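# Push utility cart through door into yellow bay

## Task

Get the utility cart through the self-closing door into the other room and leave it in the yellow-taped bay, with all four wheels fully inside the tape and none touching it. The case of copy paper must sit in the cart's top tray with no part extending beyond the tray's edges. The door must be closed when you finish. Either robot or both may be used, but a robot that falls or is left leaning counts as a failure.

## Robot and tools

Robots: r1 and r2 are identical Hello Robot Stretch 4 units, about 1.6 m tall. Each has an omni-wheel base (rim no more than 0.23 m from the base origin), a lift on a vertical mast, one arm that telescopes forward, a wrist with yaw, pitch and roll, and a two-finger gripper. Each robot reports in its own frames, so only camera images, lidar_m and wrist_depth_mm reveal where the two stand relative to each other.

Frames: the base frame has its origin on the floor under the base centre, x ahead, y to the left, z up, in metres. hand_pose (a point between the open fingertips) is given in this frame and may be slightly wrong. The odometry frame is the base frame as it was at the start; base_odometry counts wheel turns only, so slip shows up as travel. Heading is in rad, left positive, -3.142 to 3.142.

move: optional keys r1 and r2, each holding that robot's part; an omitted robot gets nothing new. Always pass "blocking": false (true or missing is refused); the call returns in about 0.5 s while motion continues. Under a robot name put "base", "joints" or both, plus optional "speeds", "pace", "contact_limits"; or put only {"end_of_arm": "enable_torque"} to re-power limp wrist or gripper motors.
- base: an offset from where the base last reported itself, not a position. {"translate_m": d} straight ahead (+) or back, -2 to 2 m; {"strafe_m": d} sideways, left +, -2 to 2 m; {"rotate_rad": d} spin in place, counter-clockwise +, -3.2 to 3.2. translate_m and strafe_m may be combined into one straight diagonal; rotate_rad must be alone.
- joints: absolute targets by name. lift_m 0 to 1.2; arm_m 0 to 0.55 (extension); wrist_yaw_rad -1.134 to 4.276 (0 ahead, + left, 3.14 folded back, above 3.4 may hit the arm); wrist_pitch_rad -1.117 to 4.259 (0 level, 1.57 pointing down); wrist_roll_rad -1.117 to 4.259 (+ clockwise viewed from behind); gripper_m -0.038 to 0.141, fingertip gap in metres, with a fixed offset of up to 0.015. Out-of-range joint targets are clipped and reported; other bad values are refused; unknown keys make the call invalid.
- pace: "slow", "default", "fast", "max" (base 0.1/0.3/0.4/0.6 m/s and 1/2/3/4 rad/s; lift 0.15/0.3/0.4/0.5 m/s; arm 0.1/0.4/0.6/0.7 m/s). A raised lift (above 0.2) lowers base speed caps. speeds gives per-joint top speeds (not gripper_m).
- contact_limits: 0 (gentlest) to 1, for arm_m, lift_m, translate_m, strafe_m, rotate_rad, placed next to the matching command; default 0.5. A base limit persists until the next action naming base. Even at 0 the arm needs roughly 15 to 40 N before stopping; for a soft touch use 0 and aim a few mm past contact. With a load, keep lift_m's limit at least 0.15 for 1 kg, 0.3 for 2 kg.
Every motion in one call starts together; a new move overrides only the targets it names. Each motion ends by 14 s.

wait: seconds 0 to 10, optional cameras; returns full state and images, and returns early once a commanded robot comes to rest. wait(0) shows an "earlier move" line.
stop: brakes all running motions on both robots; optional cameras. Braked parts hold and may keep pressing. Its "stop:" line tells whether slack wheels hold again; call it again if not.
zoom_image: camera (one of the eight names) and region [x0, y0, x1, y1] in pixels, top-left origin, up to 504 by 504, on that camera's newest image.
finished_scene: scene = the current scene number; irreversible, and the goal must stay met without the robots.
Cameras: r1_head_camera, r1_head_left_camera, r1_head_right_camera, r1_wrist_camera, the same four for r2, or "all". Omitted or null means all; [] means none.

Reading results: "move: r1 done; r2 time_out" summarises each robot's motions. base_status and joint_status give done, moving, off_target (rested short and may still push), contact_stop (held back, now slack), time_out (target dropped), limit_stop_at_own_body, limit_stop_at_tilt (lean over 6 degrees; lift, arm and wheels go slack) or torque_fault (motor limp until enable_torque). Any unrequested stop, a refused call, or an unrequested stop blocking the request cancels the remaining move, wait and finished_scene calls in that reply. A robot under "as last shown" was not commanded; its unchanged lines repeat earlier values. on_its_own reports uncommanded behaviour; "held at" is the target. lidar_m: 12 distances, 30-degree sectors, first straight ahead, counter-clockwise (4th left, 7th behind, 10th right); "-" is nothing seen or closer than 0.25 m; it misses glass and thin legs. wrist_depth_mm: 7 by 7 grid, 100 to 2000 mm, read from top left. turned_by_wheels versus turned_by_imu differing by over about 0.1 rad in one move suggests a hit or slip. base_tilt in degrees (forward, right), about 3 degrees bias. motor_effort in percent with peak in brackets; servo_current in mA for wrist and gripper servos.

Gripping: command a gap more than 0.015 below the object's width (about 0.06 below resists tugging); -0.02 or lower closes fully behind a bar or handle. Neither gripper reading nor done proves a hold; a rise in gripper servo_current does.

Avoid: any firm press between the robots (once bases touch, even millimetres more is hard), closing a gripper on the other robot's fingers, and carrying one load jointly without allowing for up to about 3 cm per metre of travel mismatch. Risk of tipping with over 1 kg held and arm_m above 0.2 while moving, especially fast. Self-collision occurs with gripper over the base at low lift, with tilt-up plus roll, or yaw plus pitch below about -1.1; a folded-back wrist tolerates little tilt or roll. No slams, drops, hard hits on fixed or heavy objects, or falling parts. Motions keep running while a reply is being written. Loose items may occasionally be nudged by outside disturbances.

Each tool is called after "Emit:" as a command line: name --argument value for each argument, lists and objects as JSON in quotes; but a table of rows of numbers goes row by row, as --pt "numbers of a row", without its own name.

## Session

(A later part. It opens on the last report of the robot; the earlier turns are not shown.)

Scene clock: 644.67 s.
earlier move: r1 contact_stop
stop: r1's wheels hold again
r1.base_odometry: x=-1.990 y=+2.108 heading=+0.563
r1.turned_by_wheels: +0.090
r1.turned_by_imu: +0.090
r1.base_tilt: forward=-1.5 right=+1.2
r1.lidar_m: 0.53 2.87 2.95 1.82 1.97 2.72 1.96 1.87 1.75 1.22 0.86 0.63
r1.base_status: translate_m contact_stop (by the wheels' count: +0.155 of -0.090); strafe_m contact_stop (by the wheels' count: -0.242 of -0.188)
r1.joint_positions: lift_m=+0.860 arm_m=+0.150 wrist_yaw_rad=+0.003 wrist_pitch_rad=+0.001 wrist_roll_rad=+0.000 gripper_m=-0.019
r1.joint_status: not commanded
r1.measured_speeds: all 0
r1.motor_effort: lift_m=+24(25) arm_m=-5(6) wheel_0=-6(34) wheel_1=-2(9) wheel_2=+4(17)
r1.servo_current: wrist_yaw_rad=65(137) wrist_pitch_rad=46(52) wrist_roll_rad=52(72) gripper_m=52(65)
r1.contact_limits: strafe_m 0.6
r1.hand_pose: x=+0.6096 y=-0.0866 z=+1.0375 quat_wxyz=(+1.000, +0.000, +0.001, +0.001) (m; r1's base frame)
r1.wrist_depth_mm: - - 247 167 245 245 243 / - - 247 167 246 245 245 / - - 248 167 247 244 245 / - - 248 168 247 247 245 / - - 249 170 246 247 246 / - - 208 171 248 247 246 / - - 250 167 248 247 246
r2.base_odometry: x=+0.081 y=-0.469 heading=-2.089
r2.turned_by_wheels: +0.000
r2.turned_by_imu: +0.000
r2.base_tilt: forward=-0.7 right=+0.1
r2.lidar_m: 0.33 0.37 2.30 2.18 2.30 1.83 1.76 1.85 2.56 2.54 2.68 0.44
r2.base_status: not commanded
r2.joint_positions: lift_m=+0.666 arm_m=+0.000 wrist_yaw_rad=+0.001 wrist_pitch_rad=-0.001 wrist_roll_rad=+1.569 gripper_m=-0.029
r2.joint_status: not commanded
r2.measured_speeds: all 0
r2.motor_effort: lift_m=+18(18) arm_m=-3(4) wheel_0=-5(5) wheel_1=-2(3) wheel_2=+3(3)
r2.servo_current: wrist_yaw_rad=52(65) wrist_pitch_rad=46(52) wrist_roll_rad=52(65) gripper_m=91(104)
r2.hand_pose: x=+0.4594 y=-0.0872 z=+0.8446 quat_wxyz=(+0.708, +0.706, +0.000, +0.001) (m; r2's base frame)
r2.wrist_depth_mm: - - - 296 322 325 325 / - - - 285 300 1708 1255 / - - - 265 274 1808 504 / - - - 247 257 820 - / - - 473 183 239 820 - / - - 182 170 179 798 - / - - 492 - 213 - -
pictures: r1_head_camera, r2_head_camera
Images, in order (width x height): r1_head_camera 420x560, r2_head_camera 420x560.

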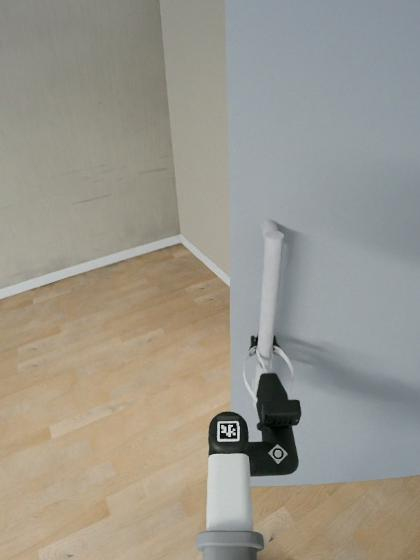

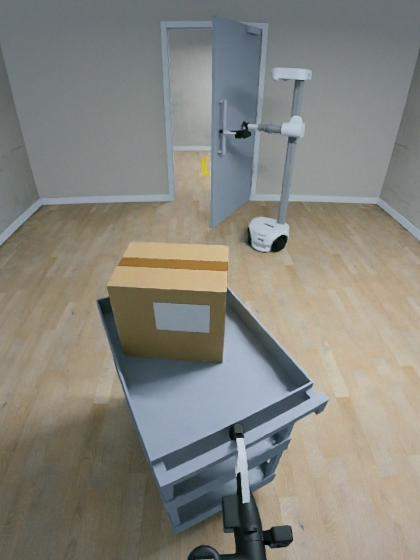

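Emit:
move --r1 '{"base":{"translate_m":-0.207,"strafe_m":-0.027},"pace":"slow","contact_limits":{"translate_m":0.6}}' --blocking false --cameras '[]'

Emit:
wait --seconds 5 --cameras '[]'

Emit:
move --r1 '{"base":{"translate_m":-0.19,"strafe_m":-0.085},"pace":"slow","contact_limits":{"translate_m":0.6}}' --blocking false --cameras '[]'

Emit:
wait --seconds 5 --cameras '["r1_head_camera","r2_head_camera"]'

Scene clock: 654.50 s.
move: r1 moving
r1.base_odometry: x=-1.999 y=+2.100 heading=+0.563
r1.turned_by_wheels: +0.000
r1.turned_by_imu: -0.001
r1.base_tilt: forward=-1.5 right=+1.2
r1.lidar_m: 0.53 2.87 2.98 1.81 2.00 2.70 1.93 1.86 1.76 1.26 0.90 0.63
r1.base_status: translate_m moving; strafe_m moving
r1.joint_positions: lift_m=+0.860 arm_m=+0.150 wrist_yaw_rad=+0.003 wrist_pitch_rad=+0.001 wrist_roll_rad=+0.000 gripper_m=-0.019
r1.joint_status: not commanded
r1.measured_speeds: translate_m=-0.050 strafe_m=-0.007 rotate_rad=-0.002 lift_m=+0.000 arm_m=+0.000 wrist_yaw_rad=+0.000 wrist_pitch_rad=+0.000 wrist_roll_rad=+0.000
r1.motor_effort: lift_m=+24(24) arm_m=-5(5) wheel_0=-7(9) wheel_1=-9(9) wheel_2=+12(13)
r1.servo_current: wrist_yaw_rad=59(59) wrist_pitch_rad=46(52) wrist_roll_rad=52(59) gripper_m=59(59)
r1.contact_limits: translate_m 0.6
r1.hand_pose: x=+0.6096 y=-0.0866 z=+1.0375 quat_wxyz=(+1.000, +0.000, +0.001, +0.001) (m; r1's base frame)
r1.wrist_depth_mm: - - 246 168 247 246 245 / - - 247 167 247 246 246 / - - 247 167 247 248 246 / - - 249 168 248 247 248 / - - 250 170 249 249 247 / - - 208 171 249 248 248 / - - 250 167 249 249 249
r2: as last shown
r2.turned_by_imu: +0.001
r2.lidar_m: 0.32 0.38 2.31 2.18 2.34 1.84 1.76 1.85 2.57 2.53 2.66 0.46
r2.motor_effort: lift_m=+18(18) arm_m=-4(4) wheel_0=-5(5) wheel_1=-3(3) wheel_2=+3(3)
r2.servo_current: wrist_yaw_rad=52(59) wrist_pitch_rad=39(46) wrist_roll_rad=46(52) gripper_m=98(98)
r2.wrist_depth_mm: - - - 296 322 325 325 / - - - 283 300 1808 1281 / - - - 265 274 1756 500 / - - - 248 257 820 - / - - 466 183 238 820 - / - - 182 170 179 809 - / - - 492 - 213 - -
pictures: none
No camera images: "cameras" was empty.

Scene clock: 657.37 s.
earlier move: r1 done
r1.base_odometry: x=-2.150 y=+1.975 heading=+0.562
r1.turned_by_wheels: +0.000
r1.turned_by_imu: -0.001
r1.base_tilt: forward=-1.5 right=+1.3
r1.lidar_m: 0.51 3.06 3.17 1.80 2.20 2.42 1.73 1.64 1.73 1.31 1.09 0.67
r1.base_status: done
r1.joint_positions: lift_m=+0.860 arm_m=+0.150 wrist_yaw_rad=+0.003 wrist_pitch_rad=+0.001 wrist_roll_rad=+0.000 gripper_m=-0.019
r1.joint_status: not commanded
r1.measured_speeds: all 0
r1.motor_effort: lift_m=+24(24) arm_m=-5(5) wheel_0=-9(12) wheel_1=-5(9) wheel_2=+5(13)
r1.servo_current: wrist_yaw_rad=52(72) wrist_pitch_rad=39(52) wrist_roll_rad=33(65) gripper_m=52(59)
r1.contact_limits: translate_m 0.6
r1.hand_pose: x=+0.6096 y=-0.0866 z=+1.0375 quat_wxyz=(+1.000, +0.000, +0.001, +0.001) (m; r1's base frame)
r1.wrist_depth_mm: - - 236 167 263 277 290 / - - 236 167 264 277 294 / - - 237 167 263 278 293 / - - 237 167 264 278 294 / - - 236 168 264 279 294 / - - 208 168 185 282 296 / - - 236 167 260 282 297
r2.base_odometry: x=+0.081 y=-0.469 heading=-2.089
r2.turned_by_wheels: +0.000
r2.turned_by_imu: +0.000
r2.base_tilt: forward=-0.7 right=+0.1
r2.lidar_m: 0.32 0.40 2.29 2.17 2.33 1.85 1.76 1.86 2.59 2.51 2.66 0.47
r2.base_status: not commanded
r2.joint_positions: lift_m=+0.666 arm_m=+0.000 wrist_yaw_rad=+0.001 wrist_pitch_rad=-0.001 wrist_roll_rad=+1.569 gripper_m=-0.029
r2.joint_status: not commanded
r2.measured_speeds: all 0
r2.motor_effort: lift_m=+18(18) arm_m=-4(4) wheel_0=-5(5) wheel_1=-2(3) wheel_2=+3(4)
r2.servo_current: wrist_yaw_rad=39(59) wrist_pitch_rad=46(46) wrist_roll_rad=52(59) gripper_m=98(98)
r2.hand_pose: x=+0.4594 y=-0.0872 z=+0.8446 quat_wxyz=(+0.708, +0.706, +0.000, +0.001) (m; r2's base frame)
r2.wrist_depth_mm: - - - 297 322 327 327 / - - - 283 301 1808 1255 / - - - 264 273 1808 504 / - - - 248 257 820 - / - - 469 183 238 820 - / - - 182 170 179 798 - / - - 492 - 213 - -
wait: 2.87 of 5 s (r1 has come to rest)
pictures: none
No camera images: "cameras" was empty.

Scene clock: 657.87 s.
move: r1 moving
r1.base_odometry: x=-2.158 y=+1.964 heading=+0.562
r1.turned_by_wheels: -0.001
r1.turned_by_imu: -0.001
r1.base_tilt: forward=-1.5 right=+1.3
r1.lidar_m: 0.55 3.07 3.18 1.83 2.23 2.39 1.71 1.64 1.74 1.32 1.12 0.64
r1.base_status: translate_m moving; strafe_m moving
r1.joint_positions: lift_m=+0.860 arm_m=+0.150 wrist_yaw_rad=+0.003 wrist_pitch_rad=+0.001 wrist_roll_rad=+0.000 gripper_m=-0.019
r1.joint_status: not commanded
r1.measured_speeds: translate_m=-0.049 strafe_m=-0.022 rotate_rad=+0.000 lift_m=+0.000 arm_m=+0.000 wrist_yaw_rad=+0.000 wrist_pitch_rad=+0.000 wrist_roll_rad=+0.000
r1.motor_effort: lift_m=+24(24) arm_m=-5(5) wheel_0=-9(11) wheel_1=-8(10) wheel_2=+10(10)
r1.servo_current: wrist_yaw_rad=46(52) wrist_pitch_rad=39(52) wrist_roll_rad=52(59) gripper_m=52(59)
r1.contact_limits: translate_m 0.6
r1.hand_pose: x=+0.6096 y=-0.0866 z=+1.0375 quat_wxyz=(+1.000, +0.000, +0.001, +0.001) (m; r1's base frame)
r1.wrist_depth_mm: - - 236 167 262 279 291 / - - 236 168 262 279 294 / - - 238 168 264 281 294 / - - 237 168 265 281 291 / - - 238 169 263 281 297 / - - 235 169 185 282 297 / - - 236 167 264 287 296
r2: as last shown
r2.lidar_m: 0.33 0.37 2.29 2.18 2.32 1.86 1.77 1.86 2.60 2.53 2.64 0.46
r2.motor_effort: lift_m=+18(18) arm_m=-3(4) wheel_0=-5(5) wheel_1=-2(3) wheel_2=+3(3)
r2.servo_current: wrist_yaw_rad=52(59) wrist_pitch_rad=39(46) wrist_roll_rad=52(59) gripper_m=85(98)
r2.wrist_depth_mm: - - - 297 322 327 325 / - - - 285 300 1756 1281 / - - - 264 274 1808 504 / - - - 248 257 842 - / - - 473 183 238 820 - / - - 182 170 180 798 - / - - 488 - 213 - -
pictures: none
No camera images: "cameras" was empty.

Scene clock: 660.63 s.
earlier move: r1 done
r1.base_odometry: x=-2.265 y=+1.802 heading=+0.562
r1.turned_by_wheels: +0.000
r1.turned_by_imu: +0.000
r1.base_tilt: forward=-1.6 right=+1.3
r1.lidar_m: 0.51 3.25 3.38 1.91 4.48 2.15 1.53 1.44 1.51 1.35 1.29 0.67
r1.base_status: done
r1.joint_positions: lift_m=+0.860 arm_m=+0.150 wrist_yaw_rad=+0.003 wrist_pitch_rad=+0.001 wrist_roll_rad=+0.000 gripper_m=-0.019
r1.joint_status: not commanded
r1.measured_speeds: all 0
r1.motor_effort: lift_m=+24(24) arm_m=-5(5) wheel_0=-7(11) wheel_1=-5(10) wheel_2=+7(14)
r1.servo_current: wrist_yaw_rad=46(65) wrist_pitch_rad=39(52) wrist_roll_rad=46(65) gripper_m=52(59)
r1.contact_limits: translate_m 0.6
r1.hand_pose: x=+0.6096 y=-0.0866 z=+1.0375 quat_wxyz=(+1.000, +0.000, +0.001, +0.001) (m; r1's base frame)
r1.wrist_depth_mm: - 220 231 167 283 319 364 / - - 231 168 283 319 362 / - 220 233 169 286 320 362 / - 221 232 169 286 320 366 / - 221 232 169 285 320 364 / - 221 208 170 282 324 366 / - 219 230 167 272 324 368
r2.base_odometry: x=+0.081 y=-0.469 heading=-2.089
r2.turned_by_wheels: +0.000
r2.turned_by_imu: +0.000
r2.base_tilt: forward=-0.7 right=+0.1
r2.lidar_m: 0.32 0.38 2.30 2.16 2.31 1.87 1.73 1.86 2.56 2.50 2.66 0.48
r2.base_status: not commanded
r2.joint_positions: lift_m=+0.666 arm_m=+0.000 wrist_yaw_rad=+0.001 wrist_pitch_rad=-0.001 wrist_roll_rad=+1.569 gripper_m=-0.029
r2.joint_status: not commanded
r2.measured_speeds: all 0
r2.motor_effort: lift_m=+18(18) arm_m=-4(4) wheel_0=-5(5) wheel_1=-3(3) wheel_2=+3(3)
r2.servo_current: wrist_yaw_rad=52(65) wrist_pitch_rad=39(46) wrist_roll_rad=39(59) gripper_m=91(98)
r2.hand_pose: x=+0.4594 y=-0.0872 z=+0.8446 quat_wxyz=(+0.708, +0.706, +0.000, +0.001) (m; r2's base frame)
r2.wrist_depth_mm: - - - 297 322 325 325 / - - - 283 301 1756 1281 / - - - 265 276 1756 504 / - - - 248 256 820 - / - - 473 183 238 820 - / - - 182 170 179 798 - / - - 488 - 214 - -
wait: 2.77 of 5 s (r1 has come to rest)
pictures: r1_head_camera, r2_head_camera
Images, in order (width x height): r1_head_camera 420x560, r2_head_camera 420x560.

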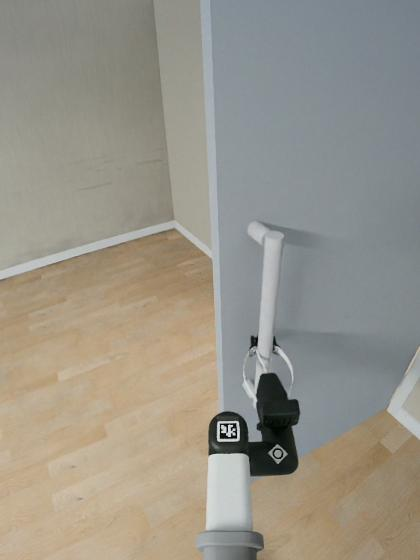

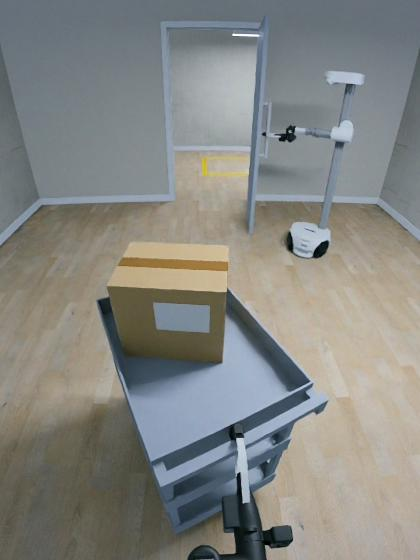

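Emit:
move --r1 '{"base":{"translate_m":-0.12,"strafe_m":-0.09},"pace":"slow","contact_limits":{"translate_m":0.6}}' --r2 '{"base":{"translate_m":0.25,"strafe_m":0.16},"pace":"slow","contact_limits":{"translate_m":0.6}}' --blocking false --cameras '[]'

Emit:
wait --seconds 4 --cameras '[]'

Emit:
wait --seconds 3 --cameras '["r2_head_camera"]'

Scene clock: 678.00 s.
move: r1 moving; r2 moving
r1.base_odometry: x=-2.270 y=+1.789 heading=+0.562
r1.turned_by_wheels: +0.000
r1.turned_by_imu: +0.000
r1.base_tilt: forward=-1.5 right=+1.3
r1.lidar_m: 0.53 3.29 3.40 1.90 4.48 2.11 1.50 1.44 1.48 1.34 1.28 0.70
r1.base_status: translate_m moving; strafe_m moving
r1.joint_positions: lift_m=+0.860 arm_m=+0.150 wrist_yaw_rad=+0.003 wrist_pitch_rad=+0.001 wrist_roll_rad=+0.000 gripper_m=-0.019
r1.joint_status: not commanded
r1.measured_speeds: translate_m=-0.042 strafe_m=-0.032 rotate_rad=+0.001 lift_m=+0.000 arm_m=+0.000 wrist_yaw_rad=+0.000 wrist_pitch_rad=+0.000 wrist_roll_rad=+0.000
r1.motor_effort: lift_m=+24(24) arm_m=-5(5) wheel_0=+2(6) wheel_1=-9(10) wheel_2=+11(13)
r1.servo_current: wrist_yaw_rad=65(65) wrist_pitch_rad=39(46) wrist_roll_rad=39(65) gripper_m=52(59)
r1.contact_limits: translate_m 0.6
r1.hand_pose: x=+0.6096 y=-0.0866 z=+1.0375 quat_wxyz=(+1.000, +0.000, +0.001, +0.001) (m; r1's base frame)
r1.wrist_depth_mm: - 219 232 168 285 324 368 / - - 232 168 285 322 364 / - 221 232 168 283 324 364 / - 221 232 170 287 325 364 / - 221 233 170 286 325 368 / - 221 209 170 283 327 370 / - 219 230 167 273 340 375
r2.base_odometry: x=+0.081 y=-0.483 heading=-2.090
r2.turned_by_wheels: -0.001
r2.turned_by_imu: +0.000
r2.base_tilt: forward=-0.7 right=+0.1
r2.lidar_m: 0.31 0.40 2.30 2.15 2.32 1.84 1.79 1.85 2.62 2.53 2.65 0.46
r2.base_status: translate_m moving; strafe_m moving
r2.joint_positions: lift_m=+0.666 arm_m=+0.000 wrist_yaw_rad=-0.003 wrist_pitch_rad=-0.001 wrist_roll_rad=+1.569 gripper_m=-0.029
r2.joint_status: not commanded
r2.measured_speeds: translate_m=+0.046 strafe_m=+0.028 rotate_rad=+0.002 lift_m=+0.000 arm_m=+0.000 wrist_yaw_rad=-0.010 wrist_pitch_rad=+0.000 wrist_roll_rad=+0.000
r2.motor_effort: lift_m=+18(18) arm_m=-3(4) wheel_0=-5(8) wheel_1=+7(8) wheel_2=-12(13)
r2.servo_current: wrist_yaw_rad=52(52) wrist_pitch_rad=39(46) wrist_roll_rad=46(52) gripper_m=91(98)
r2.contact_limits: translate_m 0.6
r2.hand_pose: x=+0.4590 y=-0.0883 z=+0.8446 quat_wxyz=(+0.708, +0.706, -0.002, -0.001) (m; r2's base frame)
r2.wrist_depth_mm: - - - 247 324 327 332 / - - - 285 300 1756 1308 / - - - 264 274 1808 517 / - - - 249 257 820 - / - - 469 183 238 820 - / - - 182 170 180 798 - / - - 492 - 213 - -
pictures: none
No camera images: "cameras" was empty.

Scene clock: 680.20 s.
earlier move: r1 done; r2 moving
r1.base_odometry: x=-2.319 y=+1.662 heading=+0.563
r1.turned_by_wheels: +0.001
r1.turned_by_imu: +0.002
r1.base_tilt: forward=-1.6 right=+1.3
r1.lidar_m: 0.54 3.40 2.24 1.88 4.51 1.94 1.37 1.31 1.37 1.33 1.27 0.75
r1.base_status: done
r1.joint_positions: lift_m=+0.860 arm_m=+0.150 wrist_yaw_rad=+0.006 wrist_pitch_rad=+0.001 wrist_roll_rad=+0.000 gripper_m=-0.019
r1.joint_status: not commanded
r1.measured_speeds: all 0
r1.motor_effort: lift_m=+24(24) arm_m=-5(5) wheel_0=+9(10) wheel_1=-1(10) wheel_2=+10(14)
r1.servo_current: wrist_yaw_rad=59(72) wrist_pitch_rad=39(52) wrist_roll_rad=39(65) gripper_m=52(59)
r1.contact_limits: translate_m 0.6
r1.hand_pose: x=+0.6099 y=-0.0857 z=+1.0375 quat_wxyz=(+1.000, +0.000, +0.001, +0.003) (m; r1's base frame)
r1.wrist_depth_mm: - 208 224 174 309 370 455 / - 208 225 172 309 368 452 / - 208 225 171 307 370 449 / - 208 228 170 309 366 449 / - 210 229 169 307 370 442 / - 210 186 169 307 366 449 / - 200 224 167 170 384 449
r2.base_odometry: x=+0.092 y=-0.695 heading=-2.089
r2.turned_by_wheels: +0.001
r2.turned_by_imu: +0.001
r2.base_tilt: forward=-0.7 right=+0.1
r2.lidar_m: 0.34 0.37 2.16 2.05 2.19 2.04 1.95 2.03 2.77 2.65 2.80 0.45
r2.base_status: translate_m moving; strafe_m moving
r2.joint_positions: lift_m=+0.666 arm_m=+0.000 wrist_yaw_rad=-0.004 wrist_pitch_rad=-0.001 wrist_roll_rad=+1.569 gripper_m=-0.029
r2.joint_status: not commanded
r2.measured_speeds: translate_m=+0.084 strafe_m=+0.053 rotate_rad=-0.001 lift_m=+0.000 arm_m=+0.000 wrist_yaw_rad=+0.002 wrist_pitch_rad=+0.000 wrist_roll_rad=+0.000
r2.motor_effort: lift_m=+18(18) arm_m=-3(4) wheel_0=-2(12) wheel_1=+6(8) wheel_2=-10(15)
r2.servo_current: wrist_yaw_rad=39(65) wrist_pitch_rad=46(46) wrist_roll_rad=46(59) gripper_m=85(98)
r2.contact_limits: translate_m 0.6
r2.hand_pose: x=+0.4589 y=-0.0886 z=+0.8446 quat_wxyz=(+0.708, +0.706, -0.002, -0.001) (m; r2's base frame)
r2.wrist_depth_mm: - - - 272 282 1618 1182 / - - - 260 266 1808 496 / - - - 250 254 1756 - / - - 564 240 242 798 - / - - 484 179 235 831 - / - - 183 171 180 798 - / - - 525 - 218 - -
wait: 2.20 of 4 s (r1 has come to rest)
pictures: none
No camera images: "cameras" was empty.

Scene clock: 681.63 s.
earlier move: r2 done
r1.base_odometry: x=-2.319 y=+1.662 heading=+0.563
r1.turned_by_wheels: +0.000
r1.turned_by_imu: +0.000
r1.base_tilt: forward=-1.6 right=+1.3
r1.lidar_m: 0.53 3.42 2.07 1.86 4.50 1.92 1.37 1.29 1.35 1.34 1.26 0.74
r1.base_status: done
r1.joint_positions: lift_m=+0.860 arm_m=+0.150 wrist_yaw_rad=+0.006 wrist_pitch_rad=+0.001 wrist_roll_rad=+0.000 gripper_m=-0.019
r1.joint_status: not commanded
r1.measured_speeds: all 0
r1.motor_effort: lift_m=+24(24) arm_m=-5(5) wheel_0=+9(10) wheel_1=-1(10) wheel_2=+10(14)
r1.servo_current: wrist_yaw_rad=65(78) wrist_pitch_rad=46(52) wrist_roll_rad=39(65) gripper_m=52(59)
r1.contact_limits: translate_m 0.6
r1.hand_pose: x=+0.6099 y=-0.0857 z=+1.0375 quat_wxyz=(+1.000, +0.000, +0.001, +0.003) (m; r1's base frame)
r1.wrist_depth_mm: - 208 225 174 310 373 455 / - 207 225 172 309 370 445 / - 207 226 171 309 368 449 / - 207 229 170 307 368 449 / - 211 229 169 307 370 445 / - 210 186 169 307 368 449 / - 200 224 166 169 382 449
r2.base_odometry: x=+0.095 y=-0.766 heading=-2.089
r2.turned_by_wheels: +0.000
r2.turned_by_imu: +0.000
r2.base_tilt: forward=-0.7 right=+0.0
r2.lidar_m: 0.36 0.38 2.08 1.99 2.16 2.10 2.01 2.13 2.76 2.67 2.84 0.46
r2.base_status: done
r2.joint_positions: lift_m=+0.666 arm_m=+0.000 wrist_yaw_rad=-0.003 wrist_pitch_rad=-0.001 wrist_roll_rad=+1.569 gripper_m=-0.029
r2.joint_status: not commanded
r2.measured_speeds: all 0
r2.motor_effort: lift_m=+18(18) arm_m=-3(4) wheel_0=-3(12) wheel_1=+5(8) wheel_2=-6(15)
r2.servo_current: wrist_yaw_rad=52(65) wrist_pitch_rad=39(46) wrist_roll_rad=46(59) gripper_m=85(98)
r2.contact_limits: translate_m 0.6
r2.hand_pose: x=+0.4591 y=-0.0882 z=+0.8446 quat_wxyz=(+0.708, +0.706, -0.001, +0.000) (m; r2's base frame)
r2.wrist_depth_mm: - - - 271 278 1661 1182 / - - - 259 265 1808 500 / - - - 248 253 1921 - / - - 549 239 243 809 - / - - 477 179 235 809 - / - - 182 171 180 788 - / - - 530 - 220 - -
wait: 1.43 of 3 s (r2 has come to rest)
pictures: r2_head_camera
Images, in order (width x height): r2_head_camera 420x560.

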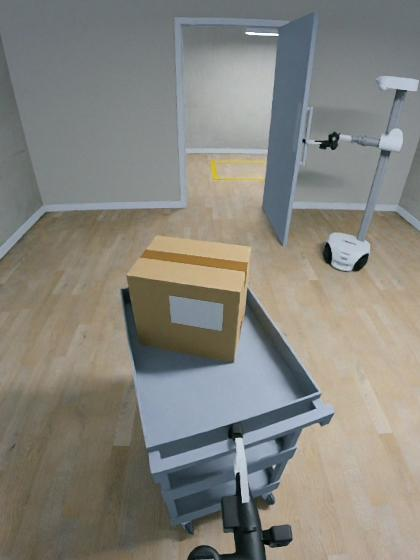

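Emit:
move --r2 '{"base":{"translate_m":0.2,"strafe_m":0.28},"pace":"default","contact_limits":{"translate_m":0.6}}' --blocking false --cameras '[]'

Emit:
wait --seconds 6 --cameras '["r2_head_camera"]'

Scene clock: 696.57 s.
move: r2 moving
r1: as last shown
r1.turned_by_imu: -0.001
r1.base_tilt: forward=-1.5 right=+1.3
r1.lidar_m: 0.53 3.39 2.04 1.85 4.47 1.92 1.38 1.30 1.35 1.31 1.27 0.73
r1.motor_effort: lift_m=+24(24) arm_m=-5(5) wheel_0=+9(9) wheel_1=-1(2) wheel_2=+10(10)
r1.servo_current: wrist_yaw_rad=52(85) wrist_pitch_rad=39(46) wrist_roll_rad=59(59) gripper_m=52(59)
r1.contact_limits: translate_m 0.6
r1.wrist_depth_mm: - 207 226 173 310 373 452 / - 208 224 172 309 370 449 / - 208 225 171 309 373 445 / - 207 229 170 307 368 449 / - 211 229 170 306 368 449 / - 211 187 169 307 370 449 / - 200 224 166 170 379 452
r2.base_odometry: x=+0.109 y=-0.794 heading=-2.090
r2.turned_by_wheels: -0.001
r2.turned_by_imu: +0.001
r2.base_tilt: forward=-0.7 right=+0.1
r2.lidar_m: 0.34 0.36 2.07 1.99 2.07 2.12 2.01 2.14 2.80 2.70 2.86 0.42
r2.base_status: translate_m moving; strafe_m moving
r2.joint_positions: lift_m=+0.666 arm_m=+0.000 wrist_yaw_rad=-0.003 wrist_pitch_rad=-0.001 wrist_roll_rad=+1.569 gripper_m=-0.029
r2.joint_status: not commanded
r2.measured_speeds: translate_m=+0.071 strafe_m=+0.099 rotate_rad=-0.003 lift_m=+0.000 arm_m=+0.000 wrist_yaw_rad=+0.000 wrist_pitch_rad=+0.000 wrist_roll_rad=+0.000
r2.motor_effort: lift_m=+18(18) arm_m=-3(4) wheel_0=-8(8) wheel_1=+9(12) wheel_2=-11(15)
r2.servo_current: wrist_yaw_rad=59(65) wrist_pitch_rad=39(46) wrist_roll_rad=39(52) gripper_m=85(91)
r2.contact_limits: translate_m 0.6
r2.hand_pose: x=+0.4591 y=-0.0882 z=+0.8446 quat_wxyz=(+0.708, +0.706, -0.001, +0.000) (m; r2's base frame)
r2.wrist_depth_mm: - - - 272 282 1708 1182 / - - - 259 265 1808 500 / - - - 249 254 1921 - / - - 559 186 242 788 - / - - 477 179 233 809 - / - - 183 172 181 788 - / - - 530 - 219 - -
pictures: none
No camera images: "cameras" was empty.

Scene clock: 698.70 s.
earlier move: r2 done
r1.base_odometry: x=-2.319 y=+1.662 heading=+0.563
r1.turned_by_wheels: +0.000
r1.turned_by_imu: +0.000
r1.base_tilt: forward=-1.6 right=+1.3
r1.lidar_m: 0.54 3.41 1.82 1.90 4.50 1.92 1.35 1.30 1.36 1.32 1.27 0.72
r1.base_status: not commanded
r1.joint_positions: lift_m=+0.860 arm_m=+0.150 wrist_yaw_rad=+0.006 wrist_pitch_rad=+0.001 wrist_roll_rad=+0.000 gripper_m=-0.019
r1.joint_status: not commanded
r1.measured_speeds: all 0
r1.motor_effort: lift_m=+24(24) arm_m=-5(5) wheel_0=+9(10) wheel_1=-1(2) wheel_2=+10(10)
r1.servo_current: wrist_yaw_rad=52(85) wrist_pitch_rad=33(52) wrist_roll_rad=46(78) gripper_m=52(65)
r1.contact_limits: translate_m 0.6
r1.hand_pose: x=+0.6099 y=-0.0857 z=+1.0375 quat_wxyz=(+1.000, +0.000, +0.001, +0.003) (m; r1's base frame)
r1.wrist_depth_mm: - 207 226 173 309 370 452 / - 207 225 172 310 373 452 / - 208 225 171 309 368 449 / - 208 229 170 309 368 449 / - 211 229 169 307 368 449 / - 210 186 169 307 368 449 / - 199 224 166 170 379 449
r2.base_odometry: x=+0.239 y=-1.078 heading=-2.090
r2.turned_by_wheels: +0.000
r2.turned_by_imu: +0.000
r2.base_tilt: forward=-0.7 right=+0.0
r2.lidar_m: 0.39 0.43 1.84 1.72 1.80 2.30 2.21 2.31 3.09 2.98 3.10 0.43
r2.base_status: done
r2.joint_positions: lift_m=+0.666 arm_m=+0.000 wrist_yaw_rad=-0.003 wrist_pitch_rad=-0.001 wrist_roll_rad=+1.569 gripper_m=-0.029
r2.joint_status: not commanded
r2.measured_speeds: all 0
r2.motor_effort: lift_m=+18(18) arm_m=-4(4) wheel_0=-4(13) wheel_1=+1(12) wheel_2=-5(15)
r2.servo_current: wrist_yaw_rad=52(65) wrist_pitch_rad=39(46) wrist_roll_rad=52(59) gripper_m=91(98)
r2.contact_limits: translate_m 0.6
r2.hand_pose: x=+0.4590 y=-0.0883 z=+0.8446 quat_wxyz=(+0.708, +0.706, -0.002, -0.001) (m; r2's base frame)
r2.wrist_depth_mm: - - - 176 236 1808 1255 / - - - 235 235 1921 - / - - 549 233 233 820 - / - - 469 232 231 831 - / - - 517 172 229 820 - / - - 182 171 179 - - / - - - - 226 - -
wait: 2.13 of 6 s (r2 has come to rest)
pictures: r2_head_camera
Images, in order (width x height): r2_head_camera 420x560.

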